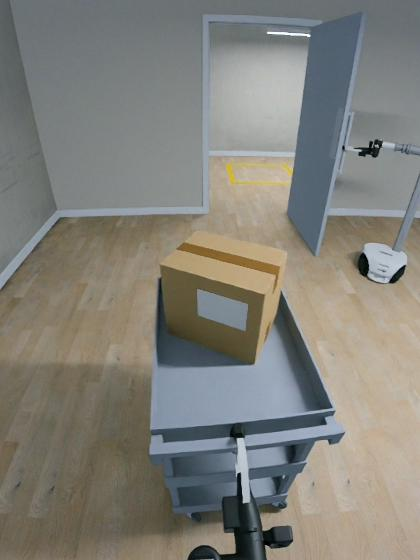

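Emit:
move --r2 '{"base":{"translate_m":0.4,"strafe_m":0.2},"pace":"default","contact_limits":{"translate_m":0.6}}' --blocking false --cameras '[]'

Emit:
wait --seconds 6 --cameras '["r2_head_camera"]'

Scene clock: 713.93 s.
move: r2 moving
r1: as last shown
r1.lidar_m: 0.55 3.41 1.82 1.90 4.49 1.94 1.37 1.31 1.33 1.33 1.28 0.74
r1.motor_effort: lift_m=+24(24) arm_m=-5(5) wheel_0=+9(10) wheel_1=-1(1) wheel_2=+10(10)
r1.servo_current: wrist_yaw_rad=52(65) wrist_pitch_rad=39(46) wrist_roll_rad=39(52) gripper_m=52(52)
r1.contact_limits: translate_m 0.6
r1.wrist_depth_mm: - 208 225 174 309 373 449 / - 207 225 172 307 373 452 / - 208 226 171 309 368 445 / - 208 229 170 307 368 452 / - 211 229 169 307 368 449 / - 210 187 169 307 368 445 / - 200 224 167 170 379 449
r2.base_odometry: x=+0.238 y=-1.113 heading=-2.090
r2.turned_by_wheels: +0.000
r2.turned_by_imu: +0.001
r2.base_tilt: forward=-0.7 right=+0.1
r2.lidar_m: 0.39 0.41 1.82 1.73 1.82 2.30 2.23 2.37 3.12 2.97 3.14 0.42
r2.base_status: translate_m moving; strafe_m moving
r2.joint_positions: lift_m=+0.666 arm_m=+0.000 wrist_yaw_rad=-0.003 wrist_pitch_rad=-0.001 wrist_roll_rad=+1.569 gripper_m=-0.029
r2.joint_status: not commanded
r2.measured_speeds: translate_m=+0.121 strafe_m=+0.061 rotate_rad=-0.003 lift_m=+0.000 arm_m=+0.000 wrist_yaw_rad=+0.002 wrist_pitch_rad=+0.000 wrist_roll_rad=+0.000
r2.motor_effort: lift_m=+18(18) arm_m=+1(4) wheel_0=+7(7) wheel_1=+11(11) wheel_2=-14(18)
r2.servo_current: wrist_yaw_rad=46(52) wrist_pitch_rad=46(46) wrist_roll_rad=39(52) gripper_m=85(91)
r2.contact_limits: translate_m 0.6
r2.hand_pose: x=+0.4590 y=-0.0884 z=+0.8446 quat_wxyz=(+0.708, +0.706, -0.002, -0.001) (m; r2's base frame)
r2.wrist_depth_mm: - - - 175 235 1756 1182 / - - - 234 233 1756 - / - - 544 231 232 809 - / - - 469 231 231 831 - / - - 517 229 229 820 - / - - 183 171 179 - - / - - - - - - -
pictures: none
No camera images: "cameras" was empty.

Scene clock: 716.30 s.
earlier move: r2 done
r1.base_odometry: x=-2.319 y=+1.662 heading=+0.563
r1.turned_by_wheels: +0.000
r1.turned_by_imu: +0.000
r1.base_tilt: forward=-1.6 right=+1.2
r1.lidar_m: 0.53 3.42 1.82 2.39 4.49 1.96 1.36 1.30 1.37 1.34 1.26 0.73
r1.base_status: not commanded
r1.joint_positions: lift_m=+0.860 arm_m=+0.150 wrist_yaw_rad=+0.006 wrist_pitch_rad=+0.001 wrist_roll_rad=+0.000 gripper_m=-0.019
r1.joint_status: not commanded
r1.measured_speeds: all 0
r1.motor_effort: lift_m=+24(24) arm_m=-5(5) wheel_0=+9(10) wheel_1=-1(1) wheel_2=+10(10)
r1.servo_current: wrist_yaw_rad=52(72) wrist_pitch_rad=46(46) wrist_roll_rad=46(72) gripper_m=52(65)
r1.contact_limits: translate_m 0.6
r1.hand_pose: x=+0.6099 y=-0.0857 z=+1.0375 quat_wxyz=(+1.000, +0.000, +0.001, +0.003) (m; r1's base frame)
r1.wrist_depth_mm: - 208 225 174 309 370 452 / - 208 226 172 309 370 452 / - 208 226 171 310 368 449 / - 207 229 170 309 368 449 / - 210 230 169 307 370 442 / - 211 186 170 309 368 445 / - 200 224 167 170 379 449
r2.base_odometry: x=+0.215 y=-1.525 heading=-2.089
r2.turned_by_wheels: +0.000
r2.turned_by_imu: +0.002
r2.base_tilt: forward=-0.6 right=+0.1
r2.lidar_m: 0.38 0.41 1.61 1.55 1.61 2.27 2.58 2.71 3.33 3.17 2.46 0.42
r2.base_status: done
r2.joint_positions: lift_m=+0.666 arm_m=+0.000 wrist_yaw_rad=+0.000 wrist_pitch_rad=-0.001 wrist_roll_rad=+1.569 gripper_m=-0.029
r2.joint_status: not commanded
r2.measured_speeds: all 0
r2.motor_effort: lift_m=+18(18) arm_m=+4(4) wheel_0=+5(10) wheel_1=+2(12) wheel_2=-1(18)
r2.servo_current: wrist_yaw_rad=52(59) wrist_pitch_rad=39(46) wrist_roll_rad=52(59) gripper_m=85(91)
r2.contact_limits: translate_m 0.6
r2.hand_pose: x=+0.4593 y=-0.0873 z=+0.8446 quat_wxyz=(+0.708, +0.706, +0.000, +0.001) (m; r2's base frame)
r2.wrist_depth_mm: - - - 239 241 1756 1229 / - - - 237 236 1756 - / - - 585 235 234 798 - / - - 469 233 232 820 - / - - 504 175 230 820 - / - - 184 171 179 809 - / - - - - - - -
wait: 2.37 of 6 s (r2 has come to rest)
pictures: r2_head_camera
Images, in order (width x height): r2_head_camera 420x560.

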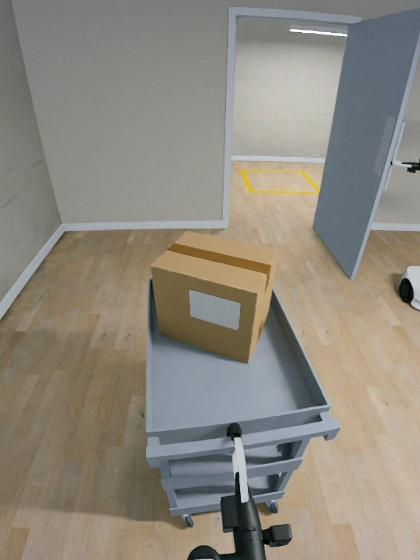

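Emit:
move --r2 '{"base":{"strafe_m":0.3},"pace":"default","contact_limits":{"strafe_m":0.6}}' --blocking false --cameras '[]'

Emit:
wait --seconds 6 --cameras '["r2_head_camera"]'

Scene clock: 727.20 s.
move: r2 moving
r1: as last shown
r1.base_tilt: forward=-1.6 right=+1.3
r1.lidar_m: 0.54 3.40 1.78 2.45 4.49 1.92 1.36 1.30 1.36 1.34 1.28 0.76
r1.servo_current: wrist_yaw_rad=52(59) wrist_pitch_rad=46(46) wrist_roll_rad=52(52) gripper_m=52(59)
r1.contact_limits: translate_m 0.6
r1.wrist_depth_mm: - 208 226 174 310 373 452 / - 208 225 172 310 370 449 / - 208 224 171 307 370 449 / - 208 229 170 309 370 445 / - 211 229 169 307 373 445 / - 210 187 169 307 368 449 / - 200 224 166 170 379 449
r2.base_odometry: x=+0.246 y=-1.542 heading=-2.090
r2.turned_by_wheels: -0.001
r2.turned_by_imu: +0.000
r2.base_tilt: forward=-0.7 right=+0.1
r2.lidar_m: 0.38 2.11 1.60 1.52 1.58 2.20 2.59 2.72 3.33 3.22 2.50 0.44
r2.base_status: strafe_m moving
r2.joint_positions: lift_m=+0.666 arm_m=+0.000 wrist_yaw_rad=-0.006 wrist_pitch_rad=-0.001 wrist_roll_rad=+1.569 gripper_m=-0.029
r2.joint_status: not commanded
r2.measured_speeds: translate_m=+0.000 strafe_m=+0.142 rotate_rad=-0.002 lift_m=+0.000 arm_m=+0.000 wrist_yaw_rad=-0.008 wrist_pitch_rad=+0.000 wrist_roll_rad=+0.000
r2.motor_effort: lift_m=+18(18) arm_m=+4(4) wheel_0=-14(16) wheel_1=+9(11) wheel_2=-1(1)
r2.servo_current: wrist_yaw_rad=52(59) wrist_pitch_rad=46(46) wrist_roll_rad=46(52) gripper_m=78(85)
r2.contact_limits: strafe_m 0.6
r2.hand_pose: x=+0.4588 y=-0.0890 z=+0.8446 quat_wxyz=(+0.708, +0.706, -0.002, -0.001) (m; r2's base frame)
r2.wrist_depth_mm: - - - 239 239 1756 1255 / - - - 236 237 1808 - / - - 574 235 234 788 - / - - 469 233 233 831 - / - - 504 174 230 820 - / - - 183 171 179 820 - / - - - - 225 - -
pictures: none
No camera images: "cameras" was empty.

Scene clock: 729.03 s.
earlier move: r2 done
r1.base_odometry: x=-2.319 y=+1.662 heading=+0.563
r1.turned_by_wheels: +0.000
r1.turned_by_imu: +0.000
r1.base_tilt: forward=-1.6 right=+1.3
r1.lidar_m: 0.54 3.41 1.87 2.72 4.48 1.90 1.36 1.30 1.36 1.35 1.23 0.76
r1.base_status: not commanded
r1.joint_positions: lift_m=+0.860 arm_m=+0.150 wrist_yaw_rad=+0.006 wrist_pitch_rad=+0.001 wrist_roll_rad=+0.000 gripper_m=-0.019
r1.joint_status: not commanded
r1.measured_speeds: all 0
r1.motor_effort: lift_m=+24(24) arm_m=-5(5) wheel_0=+9(10) wheel_1=-1(1) wheel_2=+10(10)
r1.servo_current: wrist_yaw_rad=46(78) wrist_pitch_rad=39(46) wrist_roll_rad=59(65) gripper_m=59(59)
r1.contact_limits: translate_m 0.6
r1.hand_pose: x=+0.6099 y=-0.0857 z=+1.0375 quat_wxyz=(+1.000, +0.000, +0.001, +0.003) (m; r1's base frame)
r1.wrist_depth_mm: - 207 226 173 307 370 452 / - 207 225 171 310 370 449 / - 207 225 171 309 370 445 / - 207 229 170 307 370 452 / - 210 229 170 307 368 449 / - 211 186 169 309 366 445 / - 200 225 167 169 382 449
r2.base_odometry: x=+0.475 y=-1.673 heading=-2.090
r2.turned_by_wheels: +0.000
r2.turned_by_imu: +0.000
r2.base_tilt: forward=-0.7 right=+0.1
r2.lidar_m: 0.42 1.76 1.33 1.26 1.28 1.86 2.61 2.73 3.61 3.49 2.65 0.40
r2.base_status: done
r2.joint_positions: lift_m=+0.666 arm_m=+0.000 wrist_yaw_rad=-0.001 wrist_pitch_rad=-0.001 wrist_roll_rad=+1.569 gripper_m=-0.029
r2.joint_status: not commanded
r2.measured_speeds: all 0
r2.motor_effort: lift_m=+18(18) arm_m=+4(4) wheel_0=-3(18) wheel_1=+0(11) wheel_2=+0(1)
r2.servo_current: wrist_yaw_rad=46(65) wrist_pitch_rad=46(46) wrist_roll_rad=46(59) gripper_m=85(91)
r2.contact_limits: strafe_m 0.6
r2.hand_pose: x=+0.4592 y=-0.0877 z=+0.8446 quat_wxyz=(+0.708, +0.706, -0.001, +0.000) (m; r2's base frame)
r2.wrist_depth_mm: - - 452 180 181 715 - / - 424 410 187 190 - - / - 500 452 142 200 788 - / - - 535 207 211 - - / - - - 160 223 1921 - / - - 183 171 172 1708 480 / - - - - - 1983 1205
wait: 1.83 of 6 s (r2 has come to rest)
pictures: r2_head_camera
Images, in order (width x height): r2_head_camera 420x560.

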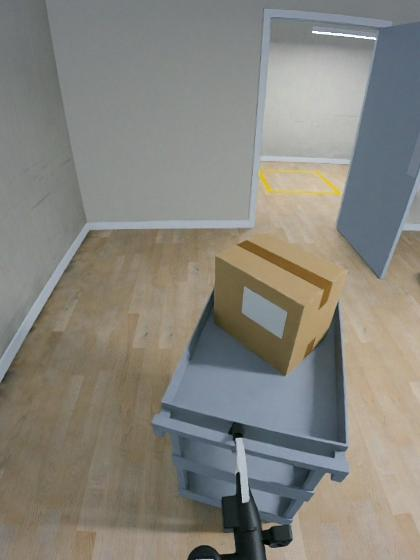

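Emit:
move --r2 '{"base":{"rotate_rad":-0.32},"pace":"slow","contact_limits":{"rotate_rad":0.6}}' --blocking false --cameras '[]'

Emit:
wait --seconds 5 --cameras '[]'

Emit:
move --r2 '{"base":{"strafe_m":0.2},"pace":"default","contact_limits":{"strafe_m":0.6}}' --blocking false --cameras '[]'

Emit:
wait --seconds 5 --cameras '["r2_head_camera"]'

Scene clock: 738.50 s.
move: r2 moving
r1: as last shown
r1.turned_by_imu: -0.001
r1.base_tilt: forward=-1.6 right=+1.2
r1.lidar_m: 0.54 3.41 1.89 2.75 4.50 1.92 1.36 1.30 1.34 1.33 1.28 0.73
r1.servo_current: wrist_yaw_rad=59(72) wrist_pitch_rad=39(52) wrist_roll_rad=59(65) gripper_m=46(59)
r1.contact_limits: translate_m 0.6
r1.wrist_depth_mm: - 207 225 174 310 373 455 / - 207 225 172 309 370 452 / - 207 226 172 309 370 449 / - 207 229 170 309 370 445 / - 210 229 169 309 368 445 / - 210 186 168 309 366 445 / - 199 224 166 170 382 449
r2.base_odometry: x=+0.475 y=-1.673 heading=-2.214
r2.turned_by_wheels: -0.124
r2.turned_by_imu: -0.119
r2.base_tilt: forward=-0.7 right=+0.0
r2.lidar_m: 0.41 0.47 1.38 1.24 1.26 1.61 2.60 2.64 3.35 3.48 2.73 0.43
r2.base_status: rotate_rad moving
r2.joint_positions: lift_m=+0.666 arm_m=+0.000 wrist_yaw_rad=+0.006 wrist_pitch_rad=-0.001 wrist_roll_rad=+1.569 gripper_m=-0.029
r2.joint_status: not commanded
r2.measured_speeds: translate_m=+0.000 strafe_m=-0.001 rotate_rad=-0.486 lift_m=+0.000 arm_m=+0.000 wrist_yaw_rad=+0.000 wrist_pitch_rad=+0.000 wrist_roll_rad=+0.000
r2.motor_effort: lift_m=+18(18) arm_m=+4(4) wheel_0=+10(13) wheel_1=+8(9) wheel_2=+14(14)
r2.servo_current: wrist_yaw_rad=52(59) wrist_pitch_rad=46(46) wrist_roll_rad=52(52) gripper_m=78(91)
r2.contact_limits: rotate_rad 0.6
r2.hand_pose: x=+0.4598 y=-0.0857 z=+0.8446 quat_wxyz=(+0.708, +0.706, +0.002, +0.003) (m; r2's base frame)
r2.wrist_depth_mm: - - - 198 201 741 - / - - 496 206 207 778 - / - 466 445 156 212 788 - / - - 504 216 219 809 - / - - 591 223 226 - - / - - 183 170 179 1863 530 / - - - - - 1808 473
pictures: none
No camera images: "cameras" was empty.

Scene clock: 739.43 s.
earlier move: r2 done
r1.base_odometry: x=-2.319 y=+1.662 heading=+0.563
r1.turned_by_wheels: +0.000
r1.turned_by_imu: +0.000
r1.base_tilt: forward=-1.6 right=+1.3
r1.lidar_m: 0.53 3.42 1.87 2.74 4.49 1.93 1.37 1.30 1.37 1.33 1.26 0.74
r1.base_status: not commanded
r1.joint_positions: lift_m=+0.860 arm_m=+0.150 wrist_yaw_rad=+0.006 wrist_pitch_rad=+0.001 wrist_roll_rad=+0.000 gripper_m=-0.019
r1.joint_status: not commanded
r1.measured_speeds: all 0
r1.motor_effort: lift_m=+24(24) arm_m=-5(5) wheel_0=+9(10) wheel_1=-1(1) wheel_2=+10(10)
r1.servo_current: wrist_yaw_rad=59(72) wrist_pitch_rad=33(52) wrist_roll_rad=39(65) gripper_m=52(59)
r1.contact_limits: translate_m 0.6
r1.hand_pose: x=+0.6099 y=-0.0857 z=+1.0375 quat_wxyz=(+1.000, +0.000, +0.001, +0.003) (m; r1's base frame)
r1.wrist_depth_mm: - 208 225 173 310 375 449 / - 208 225 172 309 368 449 / - 207 226 171 307 368 449 / - 208 229 170 307 368 449 / - 211 229 169 309 370 445 / - 211 187 169 306 368 445 / - 200 224 166 170 379 452
r2.base_odometry: x=+0.475 y=-1.673 heading=-2.408
r2.turned_by_wheels: -0.195
r2.turned_by_imu: -0.189
r2.base_tilt: forward=-0.7 right=+0.1
r2.lidar_m: 0.36 0.38 1.49 1.27 1.25 1.41 2.43 2.60 2.99 3.48 3.48 0.42
r2.base_status: done
r2.joint_positions: lift_m=+0.666 arm_m=+0.000 wrist_yaw_rad=+0.006 wrist_pitch_rad=-0.001 wrist_roll_rad=+1.569 gripper_m=-0.029
r2.joint_status: not commanded
r2.measured_speeds: all 0
r2.motor_effort: lift_m=+18(18) arm_m=+3(4) wheel_0=+7(13) wheel_1=+5(9) wheel_2=+5(15)
r2.servo_current: wrist_yaw_rad=46(59) wrist_pitch_rad=39(46) wrist_roll_rad=52(59) gripper_m=85(91)
r2.contact_limits: rotate_rad 0.6
r2.hand_pose: x=+0.4598 y=-0.0857 z=+0.8446 quat_wxyz=(+0.708, +0.706, +0.002, +0.003) (m; r2's base frame)
r2.wrist_depth_mm: - - - 195 255 1756 1182 / - - - 248 250 1756 525 / - - - 241 244 788 - / - - 473 236 237 842 - / - - 492 230 233 820 - / - - 184 173 179 809 - / - - 564 - - - -
wait: 0.93 of 5 s (r2 has come to rest)
pictures: none
No camera images: "cameras" was empty.

Scene clock: 739.93 s.
move: r2 moving
r1: as last shown
r1.lidar_m: 0.52 3.40 1.85 2.80 4.50 1.91 1.36 1.30 1.36 1.35 1.28 0.76
r1.servo_current: wrist_yaw_rad=46(65) wrist_pitch_rad=46(46) wrist_roll_rad=46(59) gripper_m=52(59)
r1.contact_limits: translate_m 0.6
r1.wrist_depth_mm: - 208 225 174 309 373 452 / - 206 225 172 309 370 449 / - 207 225 171 307 370 449 / - 208 229 170 306 370 445 / - 211 229 170 309 368 442 / - 209 186 169 307 370 449 / - 200 224 167 170 382 452
r2.base_odometry: x=+0.499 y=-1.700 heading=-2.409
r2.turned_by_wheels: +0.000
r2.turned_by_imu: -0.001
r2.base_tilt: forward=-0.7 right=+0.1
r2.lidar_m: 0.35 2.65 1.49 1.23 1.22 1.34 2.39 2.61 2.98 3.54 3.51 0.45
r2.base_status: strafe_m moving
r2.joint_positions: lift_m=+0.666 arm_m=+0.000 wrist_yaw_rad=-0.006 wrist_pitch_rad=-0.001 wrist_roll_rad=+1.569 gripper_m=-0.029
r2.joint_status: not commanded
r2.measured_speeds: translate_m=-0.001 strafe_m=+0.141 rotate_rad=-0.001 lift_m=+0.000 arm_m=+0.000 wrist_yaw_rad=-0.035 wrist_pitch_rad=+0.000 wrist_roll_rad=+0.000
r2.motor_effort: lift_m=+18(18) arm_m=+2(3) wheel_0=-12(18) wheel_1=+10(12) wheel_2=-1(4)
r2.servo_current: wrist_yaw_rad=59(65) wrist_pitch_rad=39(46) wrist_roll_rad=52(52) gripper_m=85(85)
r2.contact_limits: strafe_m 0.6
r2.hand_pose: x=+0.4588 y=-0.0890 z=+0.8446 quat_wxyz=(+0.708, +0.706, -0.002, -0.001) (m; r2's base frame)
r2.wrist_depth_mm: - - - 196 259 1756 1182 / - - - 249 252 1756 500 / - - - 242 246 809 - / - - 477 237 238 831 - / - - 488 200 232 820 - / - - 185 171 179 798 - / - - 559 - - - -
pictures: none
No camera images: "cameras" was empty.

Scene clock: 741.40 s.
earlier move: r2 done
r1.base_odometry: x=-2.319 y=+1.662 heading=+0.563
r1.turned_by_wheels: +0.000
r1.turned_by_imu: +0.000
r1.base_tilt: forward=-1.6 right=+1.2
r1.lidar_m: 0.52 3.41 1.92 4.69 4.50 1.93 1.37 1.28 1.35 1.34 1.28 0.74
r1.base_status: not commanded
r1.joint_positions: lift_m=+0.860 arm_m=+0.150 wrist_yaw_rad=+0.006 wrist_pitch_rad=+0.001 wrist_roll_rad=+0.000 gripper_m=-0.019
r1.joint_status: not commanded
r1.measured_speeds: all 0
r1.motor_effort: lift_m=+24(24) arm_m=-5(5) wheel_0=+9(10) wheel_1=-1(1) wheel_2=+10(10)
r1.servo_current: wrist_yaw_rad=59(72) wrist_pitch_rad=33(46) wrist_roll_rad=52(78) gripper_m=59(59)
r1.contact_limits: translate_m 0.6
r1.hand_pose: x=+0.6099 y=-0.0857 z=+1.0375 quat_wxyz=(+1.000, +0.000, +0.001, +0.003) (m; r1's base frame)
r1.wrist_depth_mm: - 207 225 173 309 373 452 / - 207 225 172 310 370 452 / - 206 225 171 309 368 449 / - 208 229 170 307 368 445 / - 211 229 170 307 370 445 / - 210 186 169 309 368 452 / - 200 224 167 170 379 452
r2.base_odometry: x=+0.609 y=-1.822 heading=-2.408
r2.turned_by_wheels: +0.000
r2.turned_by_imu: +0.000
r2.base_tilt: forward=-0.7 right=+0.1
r2.lidar_m: 0.39 2.32 1.27 1.05 1.07 1.20 2.07 2.66 3.04 3.70 3.67 0.42
r2.base_status: done
r2.joint_positions: lift_m=+0.666 arm_m=+0.000 wrist_yaw_rad=-0.006 wrist_pitch_rad=-0.001 wrist_roll_rad=+1.569 gripper_m=-0.029
r2.joint_status: not commanded
r2.measured_speeds: all 0
r2.motor_effort: lift_m=+18(18) arm_m=-1(3) wheel_0=-2(20) wheel_1=+2(12) wheel_2=-2(4)
r2.servo_current: wrist_yaw_rad=46(65) wrist_pitch_rad=39(46) wrist_roll_rad=78(78) gripper_m=85(91)
r2.contact_limits: strafe_m 0.6
r2.hand_pose: x=+0.4588 y=-0.0891 z=+0.8446 quat_wxyz=(+0.708, +0.706, -0.003, -0.002) (m; r2's base frame)
r2.wrist_depth_mm: - - - 215 216 1756 - / - - 615 162 219 788 - / - - 459 220 221 809 - / - - 488 224 224 820 - / - - 549 228 228 831 - / - - 184 171 180 - - / - - - - - 1983 496
wait: 1.47 of 5 s (r2 has come to rest)
pictures: r2_head_camera
Images, in order (width x height): r2_head_camera 420x560.

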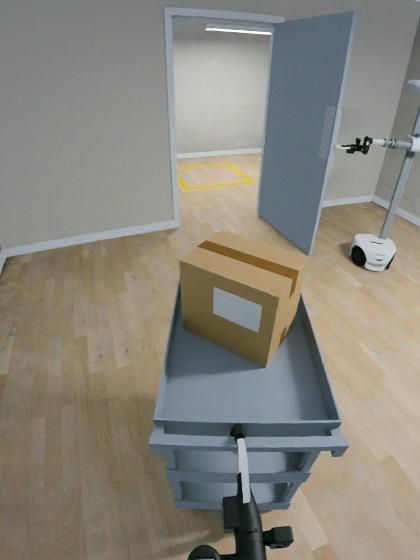

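Emit:
move --r2 '{"base":{"translate_m":0.4,"strafe_m":0.06},"pace":"default","contact_limits":{"translate_m":0.6}}' --blocking false --cameras '[]'

Emit:
wait --seconds 6 --cameras '["r2_head_camera"]'

Scene clock: 747.67 s.
move: r2 moving
r1: as last shown
r1.lidar_m: 0.53 3.42 1.90 4.70 4.50 1.91 1.36 1.29 1.35 1.32 1.27 0.75
r1.servo_current: wrist_yaw_rad=52(59) wrist_pitch_rad=46(52) wrist_roll_rad=59(59) gripper_m=46(59)
r1.contact_limits: translate_m 0.6
r1.wrist_depth_mm: - 208 226 173 312 373 452 / - 208 224 172 307 370 452 / - 208 225 171 307 373 445 / - 208 229 170 307 368 445 / - 211 229 169 307 370 449 / - 210 187 169 307 368 445 / - 200 224 166 170 377 452
r2.base_odometry: x=+0.589 y=-1.846 heading=-2.409
r2.turned_by_wheels: +0.000
r2.turned_by_imu: +0.000
r2.base_tilt: forward=-0.7 right=+0.0
r2.lidar_m: 0.41 0.42 1.28 1.07 1.08 1.23 2.12 2.67 3.06 3.69 3.66 0.43
r2.base_status: translate_m moving; strafe_m moving
r2.joint_positions: lift_m=+0.666 arm_m=+0.000 wrist_yaw_rad=-0.006 wrist_pitch_rad=-0.001 wrist_roll_rad=+1.569 gripper_m=-0.029
r2.joint_status: not commanded
r2.measured_speeds: translate_m=+0.121 strafe_m=+0.020 rotate_rad=-0.001 lift_m=+0.000 arm_m=+0.000 wrist_yaw_rad=+0.000 wrist_pitch_rad=+0.000 wrist_roll_rad=+0.000
r2.motor_effort: lift_m=+18(18) arm_m=+4(4) wheel_0=+4(11) wheel_1=+10(10) wheel_2=-18(18)
r2.servo_current: wrist_yaw_rad=52(65) wrist_pitch_rad=39(46) wrist_roll_rad=39(65) gripper_m=85(85)
r2.contact_limits: translate_m 0.6
r2.hand_pose: x=+0.4587 y=-0.0891 z=+0.8446 quat_wxyz=(+0.708, +0.706, -0.003, -0.002) (m; r2's base frame)
r2.wrist_depth_mm: - - - 211 213 1708 - / - - 559 215 216 768 - / - 500 449 218 219 798 - / - - 488 221 223 809 - / - - 549 226 227 831 - / - - 183 170 179 - - / - - - - - 1983 488
pictures: none
No camera images: "cameras" was empty.

Scene clock: 750.00 s.
earlier move: r2 done
r1.base_odometry: x=-2.319 y=+1.662 heading=+0.563
r1.turned_by_wheels: +0.000
r1.turned_by_imu: +0.000
r1.base_tilt: forward=-1.6 right=+1.3
r1.lidar_m: 0.51 1.90 1.66 4.71 4.46 1.92 1.37 1.29 1.36 1.34 1.27 0.73
r1.base_status: not commanded
r1.joint_positions: lift_m=+0.860 arm_m=+0.150 wrist_yaw_rad=+0.006 wrist_pitch_rad=+0.001 wrist_roll_rad=+0.000 gripper_m=-0.019
r1.joint_status: not commanded
r1.measured_speeds: all 0
r1.motor_effort: lift_m=+24(24) arm_m=-5(5) wheel_0=+10(10) wheel_1=-1(2) wheel_2=+10(10)
r1.servo_current: wrist_yaw_rad=65(78) wrist_pitch_rad=33(52) wrist_roll_rad=39(72) gripper_m=59(59)
r1.contact_limits: translate_m 0.6
r1.hand_pose: x=+0.6099 y=-0.0857 z=+1.0375 quat_wxyz=(+1.000, +0.000, +0.001, +0.003) (m; r1's base frame)
r1.wrist_depth_mm: - 207 225 174 310 370 455 / - 207 225 171 309 373 445 / - 207 226 171 307 370 445 / - 208 229 171 309 368 449 / - 211 228 170 307 370 452 / - 211 186 169 309 368 445 / - 200 224 167 170 379 445
r2.base_odometry: x=+0.352 y=-2.134 heading=-2.408
r2.turned_by_wheels: +0.001
r2.turned_by_imu: +0.003
r2.base_tilt: forward=-0.7 right=+0.1
r2.lidar_m: 0.43 2.44 1.35 1.14 1.12 1.31 2.18 3.05 3.47 3.62 3.61 0.41
r2.base_status: done
r2.joint_positions: lift_m=+0.666 arm_m=+0.000 wrist_yaw_rad=+0.000 wrist_pitch_rad=-0.001 wrist_roll_rad=+1.569 gripper_m=-0.029
r2.joint_status: not commanded
r2.measured_speeds: all 0
r2.motor_effort: lift_m=+18(18) arm_m=+4(5) wheel_0=+5(13) wheel_1=+3(11) wheel_2=-1(19)
r2.servo_current: wrist_yaw_rad=52(65) wrist_pitch_rad=33(46) wrist_roll_rad=46(72) gripper_m=78(98)
r2.contact_limits: translate_m 0.6
r2.hand_pose: x=+0.4592 y=-0.0875 z=+0.8446 quat_wxyz=(+0.708, +0.706, -0.001, +0.000) (m; r2's base frame)
r2.wrist_depth_mm: - - 521 185 187 - - / - 469 439 141 196 750 - / - 480 439 201 204 788 - / - - 525 211 213 - - / - - 634 163 224 - - / - - 183 170 179 1661 492 / - - - - - 1983 1205
wait: 2.33 of 6 s (r2 has come to rest)
pictures: r2_head_camera
Images, in order (width x height): r2_head_camera 420x560.

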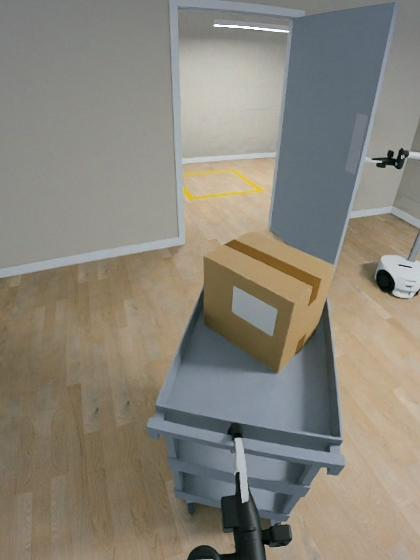

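Emit:
move --r2 '{"base":{"translate_m":0.45,"strafe_m":-0.05},"pace":"default","contact_limits":{"translate_m":0.6}}' --blocking false --cameras '[]'

Emit:
wait --seconds 6 --cameras '["r2_head_camera"]'

Scene clock: 756.13 s.
move: r2 moving
r1: as last shown
r1.base_tilt: forward=-1.6 right=+1.2
r1.lidar_m: 0.52 1.87 1.64 4.69 4.49 1.91 1.36 1.30 1.36 1.35 1.27 0.74
r1.motor_effort: lift_m=+24(24) arm_m=-5(5) wheel_0=+9(10) wheel_1=-1(1) wheel_2=+10(10)
r1.servo_current: wrist_yaw_rad=65(65) wrist_pitch_rad=39(46) wrist_roll_rad=65(65) gripper_m=52(59)
r1.contact_limits: translate_m 0.6
r1.wrist_depth_mm: - 208 225 174 309 373 452 / - 208 224 172 309 370 449 / - 208 225 171 307 370 449 / - 207 229 171 309 366 449 / - 210 229 170 307 370 449 / - 210 187 169 307 370 452 / - 200 224 166 170 379 442
r2.base_odometry: x=+0.327 y=-2.153 heading=-2.407
r2.turned_by_wheels: +0.001
r2.turned_by_imu: +0.002
r2.base_tilt: forward=-0.7 right=+0.1
r2.lidar_m: 0.42 0.48 1.36 1.16 1.13 1.33 2.22 3.10 3.52 3.63 2.62 0.40
r2.base_status: translate_m moving; strafe_m moving
r2.joint_positions: lift_m=+0.666 arm_m=+0.000 wrist_yaw_rad=+0.000 wrist_pitch_rad=-0.001 wrist_roll_rad=+1.569 gripper_m=-0.029
r2.joint_status: not commanded
r2.measured_speeds: translate_m=+0.121 strafe_m=-0.014 rotate_rad=-0.004 lift_m=+0.000 arm_m=+0.000 wrist_yaw_rad=+0.000 wrist_pitch_rad=+0.000 wrist_roll_rad=+0.000
r2.motor_effort: lift_m=+18(18) arm_m=+4(5) wheel_0=+14(14) wheel_1=+8(8) wheel_2=-13(15)
r2.servo_current: wrist_yaw_rad=46(59) wrist_pitch_rad=39(46) wrist_roll_rad=39(52) gripper_m=85(85)
r2.contact_limits: translate_m 0.6
r2.hand_pose: x=+0.4593 y=-0.0874 z=+0.8446 quat_wxyz=(+0.708, +0.706, +0.000, +0.001) (m; r2's base frame)
r2.wrist_depth_mm: - - 496 184 186 - - / - 480 427 140 194 750 - / - 480 439 200 202 788 - / - - 525 208 213 - - / - - 634 162 223 - - / - - 184 170 179 1756 492 / - - - - - 1863 1229
pictures: none
No camera images: "cameras" was empty.

Scene clock: 758.63 s.
earlier move: r2 done
r1.base_odometry: x=-2.319 y=+1.662 heading=+0.563
r1.turned_by_wheels: +0.000
r1.turned_by_imu: +0.000
r1.base_tilt: forward=-1.6 right=+1.3
r1.lidar_m: 0.54 1.39 1.51 4.68 4.49 1.90 1.36 1.30 1.36 1.34 1.27 0.74
r1.base_status: not commanded
r1.joint_positions: lift_m=+0.860 arm_m=+0.150 wrist_yaw_rad=+0.006 wrist_pitch_rad=+0.001 wrist_roll_rad=+0.000 gripper_m=-0.019
r1.joint_status: not commanded
r1.measured_speeds: all 0
r1.motor_effort: lift_m=+24(24) arm_m=-5(5) wheel_0=+9(10) wheel_1=-1(1) wheel_2=+10(10)
r1.servo_current: wrist_yaw_rad=59(78) wrist_pitch_rad=39(52) wrist_roll_rad=59(65) gripper_m=52(59)
r1.contact_limits: translate_m 0.6
r1.hand_pose: x=+0.6099 y=-0.0857 z=+1.0375 quat_wxyz=(+1.000, +0.000, +0.001, +0.003) (m; r1's base frame)
r1.wrist_depth_mm: - 208 224 174 310 373 452 / - 207 226 172 309 373 449 / - 208 225 171 309 368 445 / - 207 229 170 309 368 449 / - 210 229 170 309 370 442 / - 210 186 169 306 370 445 / - 200 224 166 170 377 445
r2.base_odometry: x=-0.015 y=-2.399 heading=-2.407
r2.turned_by_wheels: +0.000
r2.turned_by_imu: +0.003
r2.base_tilt: forward=-0.7 right=+0.1
r2.lidar_m: 0.41 0.47 1.55 1.29 1.30 1.53 2.54 3.47 3.95 3.43 2.15 0.40
r2.base_status: done
r2.joint_positions: lift_m=+0.666 arm_m=+0.000 wrist_yaw_rad=+0.003 wrist_pitch_rad=-0.001 wrist_roll_rad=+1.569 gripper_m=-0.029
r2.joint_status: not commanded
r2.measured_speeds: all 0
r2.motor_effort: lift_m=+18(18) arm_m=+4(5) wheel_0=+4(16) wheel_1=+4(9) wheel_2=-1(15)
r2.servo_current: wrist_yaw_rad=46(59) wrist_pitch_rad=46(46) wrist_roll_rad=46(59) gripper_m=85(91)
r2.contact_limits: translate_m 0.6
r2.hand_pose: x=+0.4595 y=-0.0867 z=+0.8446 quat_wxyz=(+0.708, +0.706, +0.000, +0.001) (m; r2's base frame)
r2.wrist_depth_mm: - - 539 140 193 - - / - - 469 198 200 759 - / - 455 445 204 208 788 - / - - 517 213 216 820 - / - - 609 209 224 - - / - - 184 171 179 1808 - / - - - - - - 462
wait: 2.50 of 6 s (r2 has come to rest)
pictures: r2_head_camera
Images, in order (width x height): r2_head_camera 420x560.

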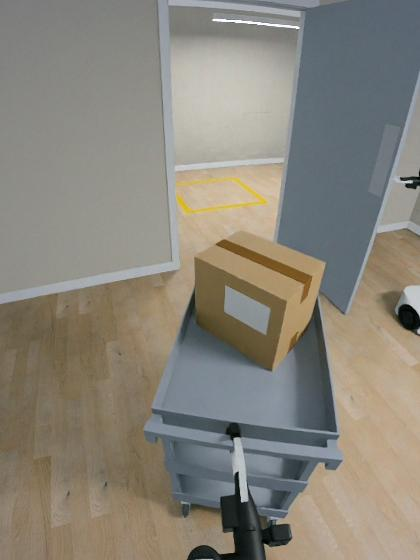

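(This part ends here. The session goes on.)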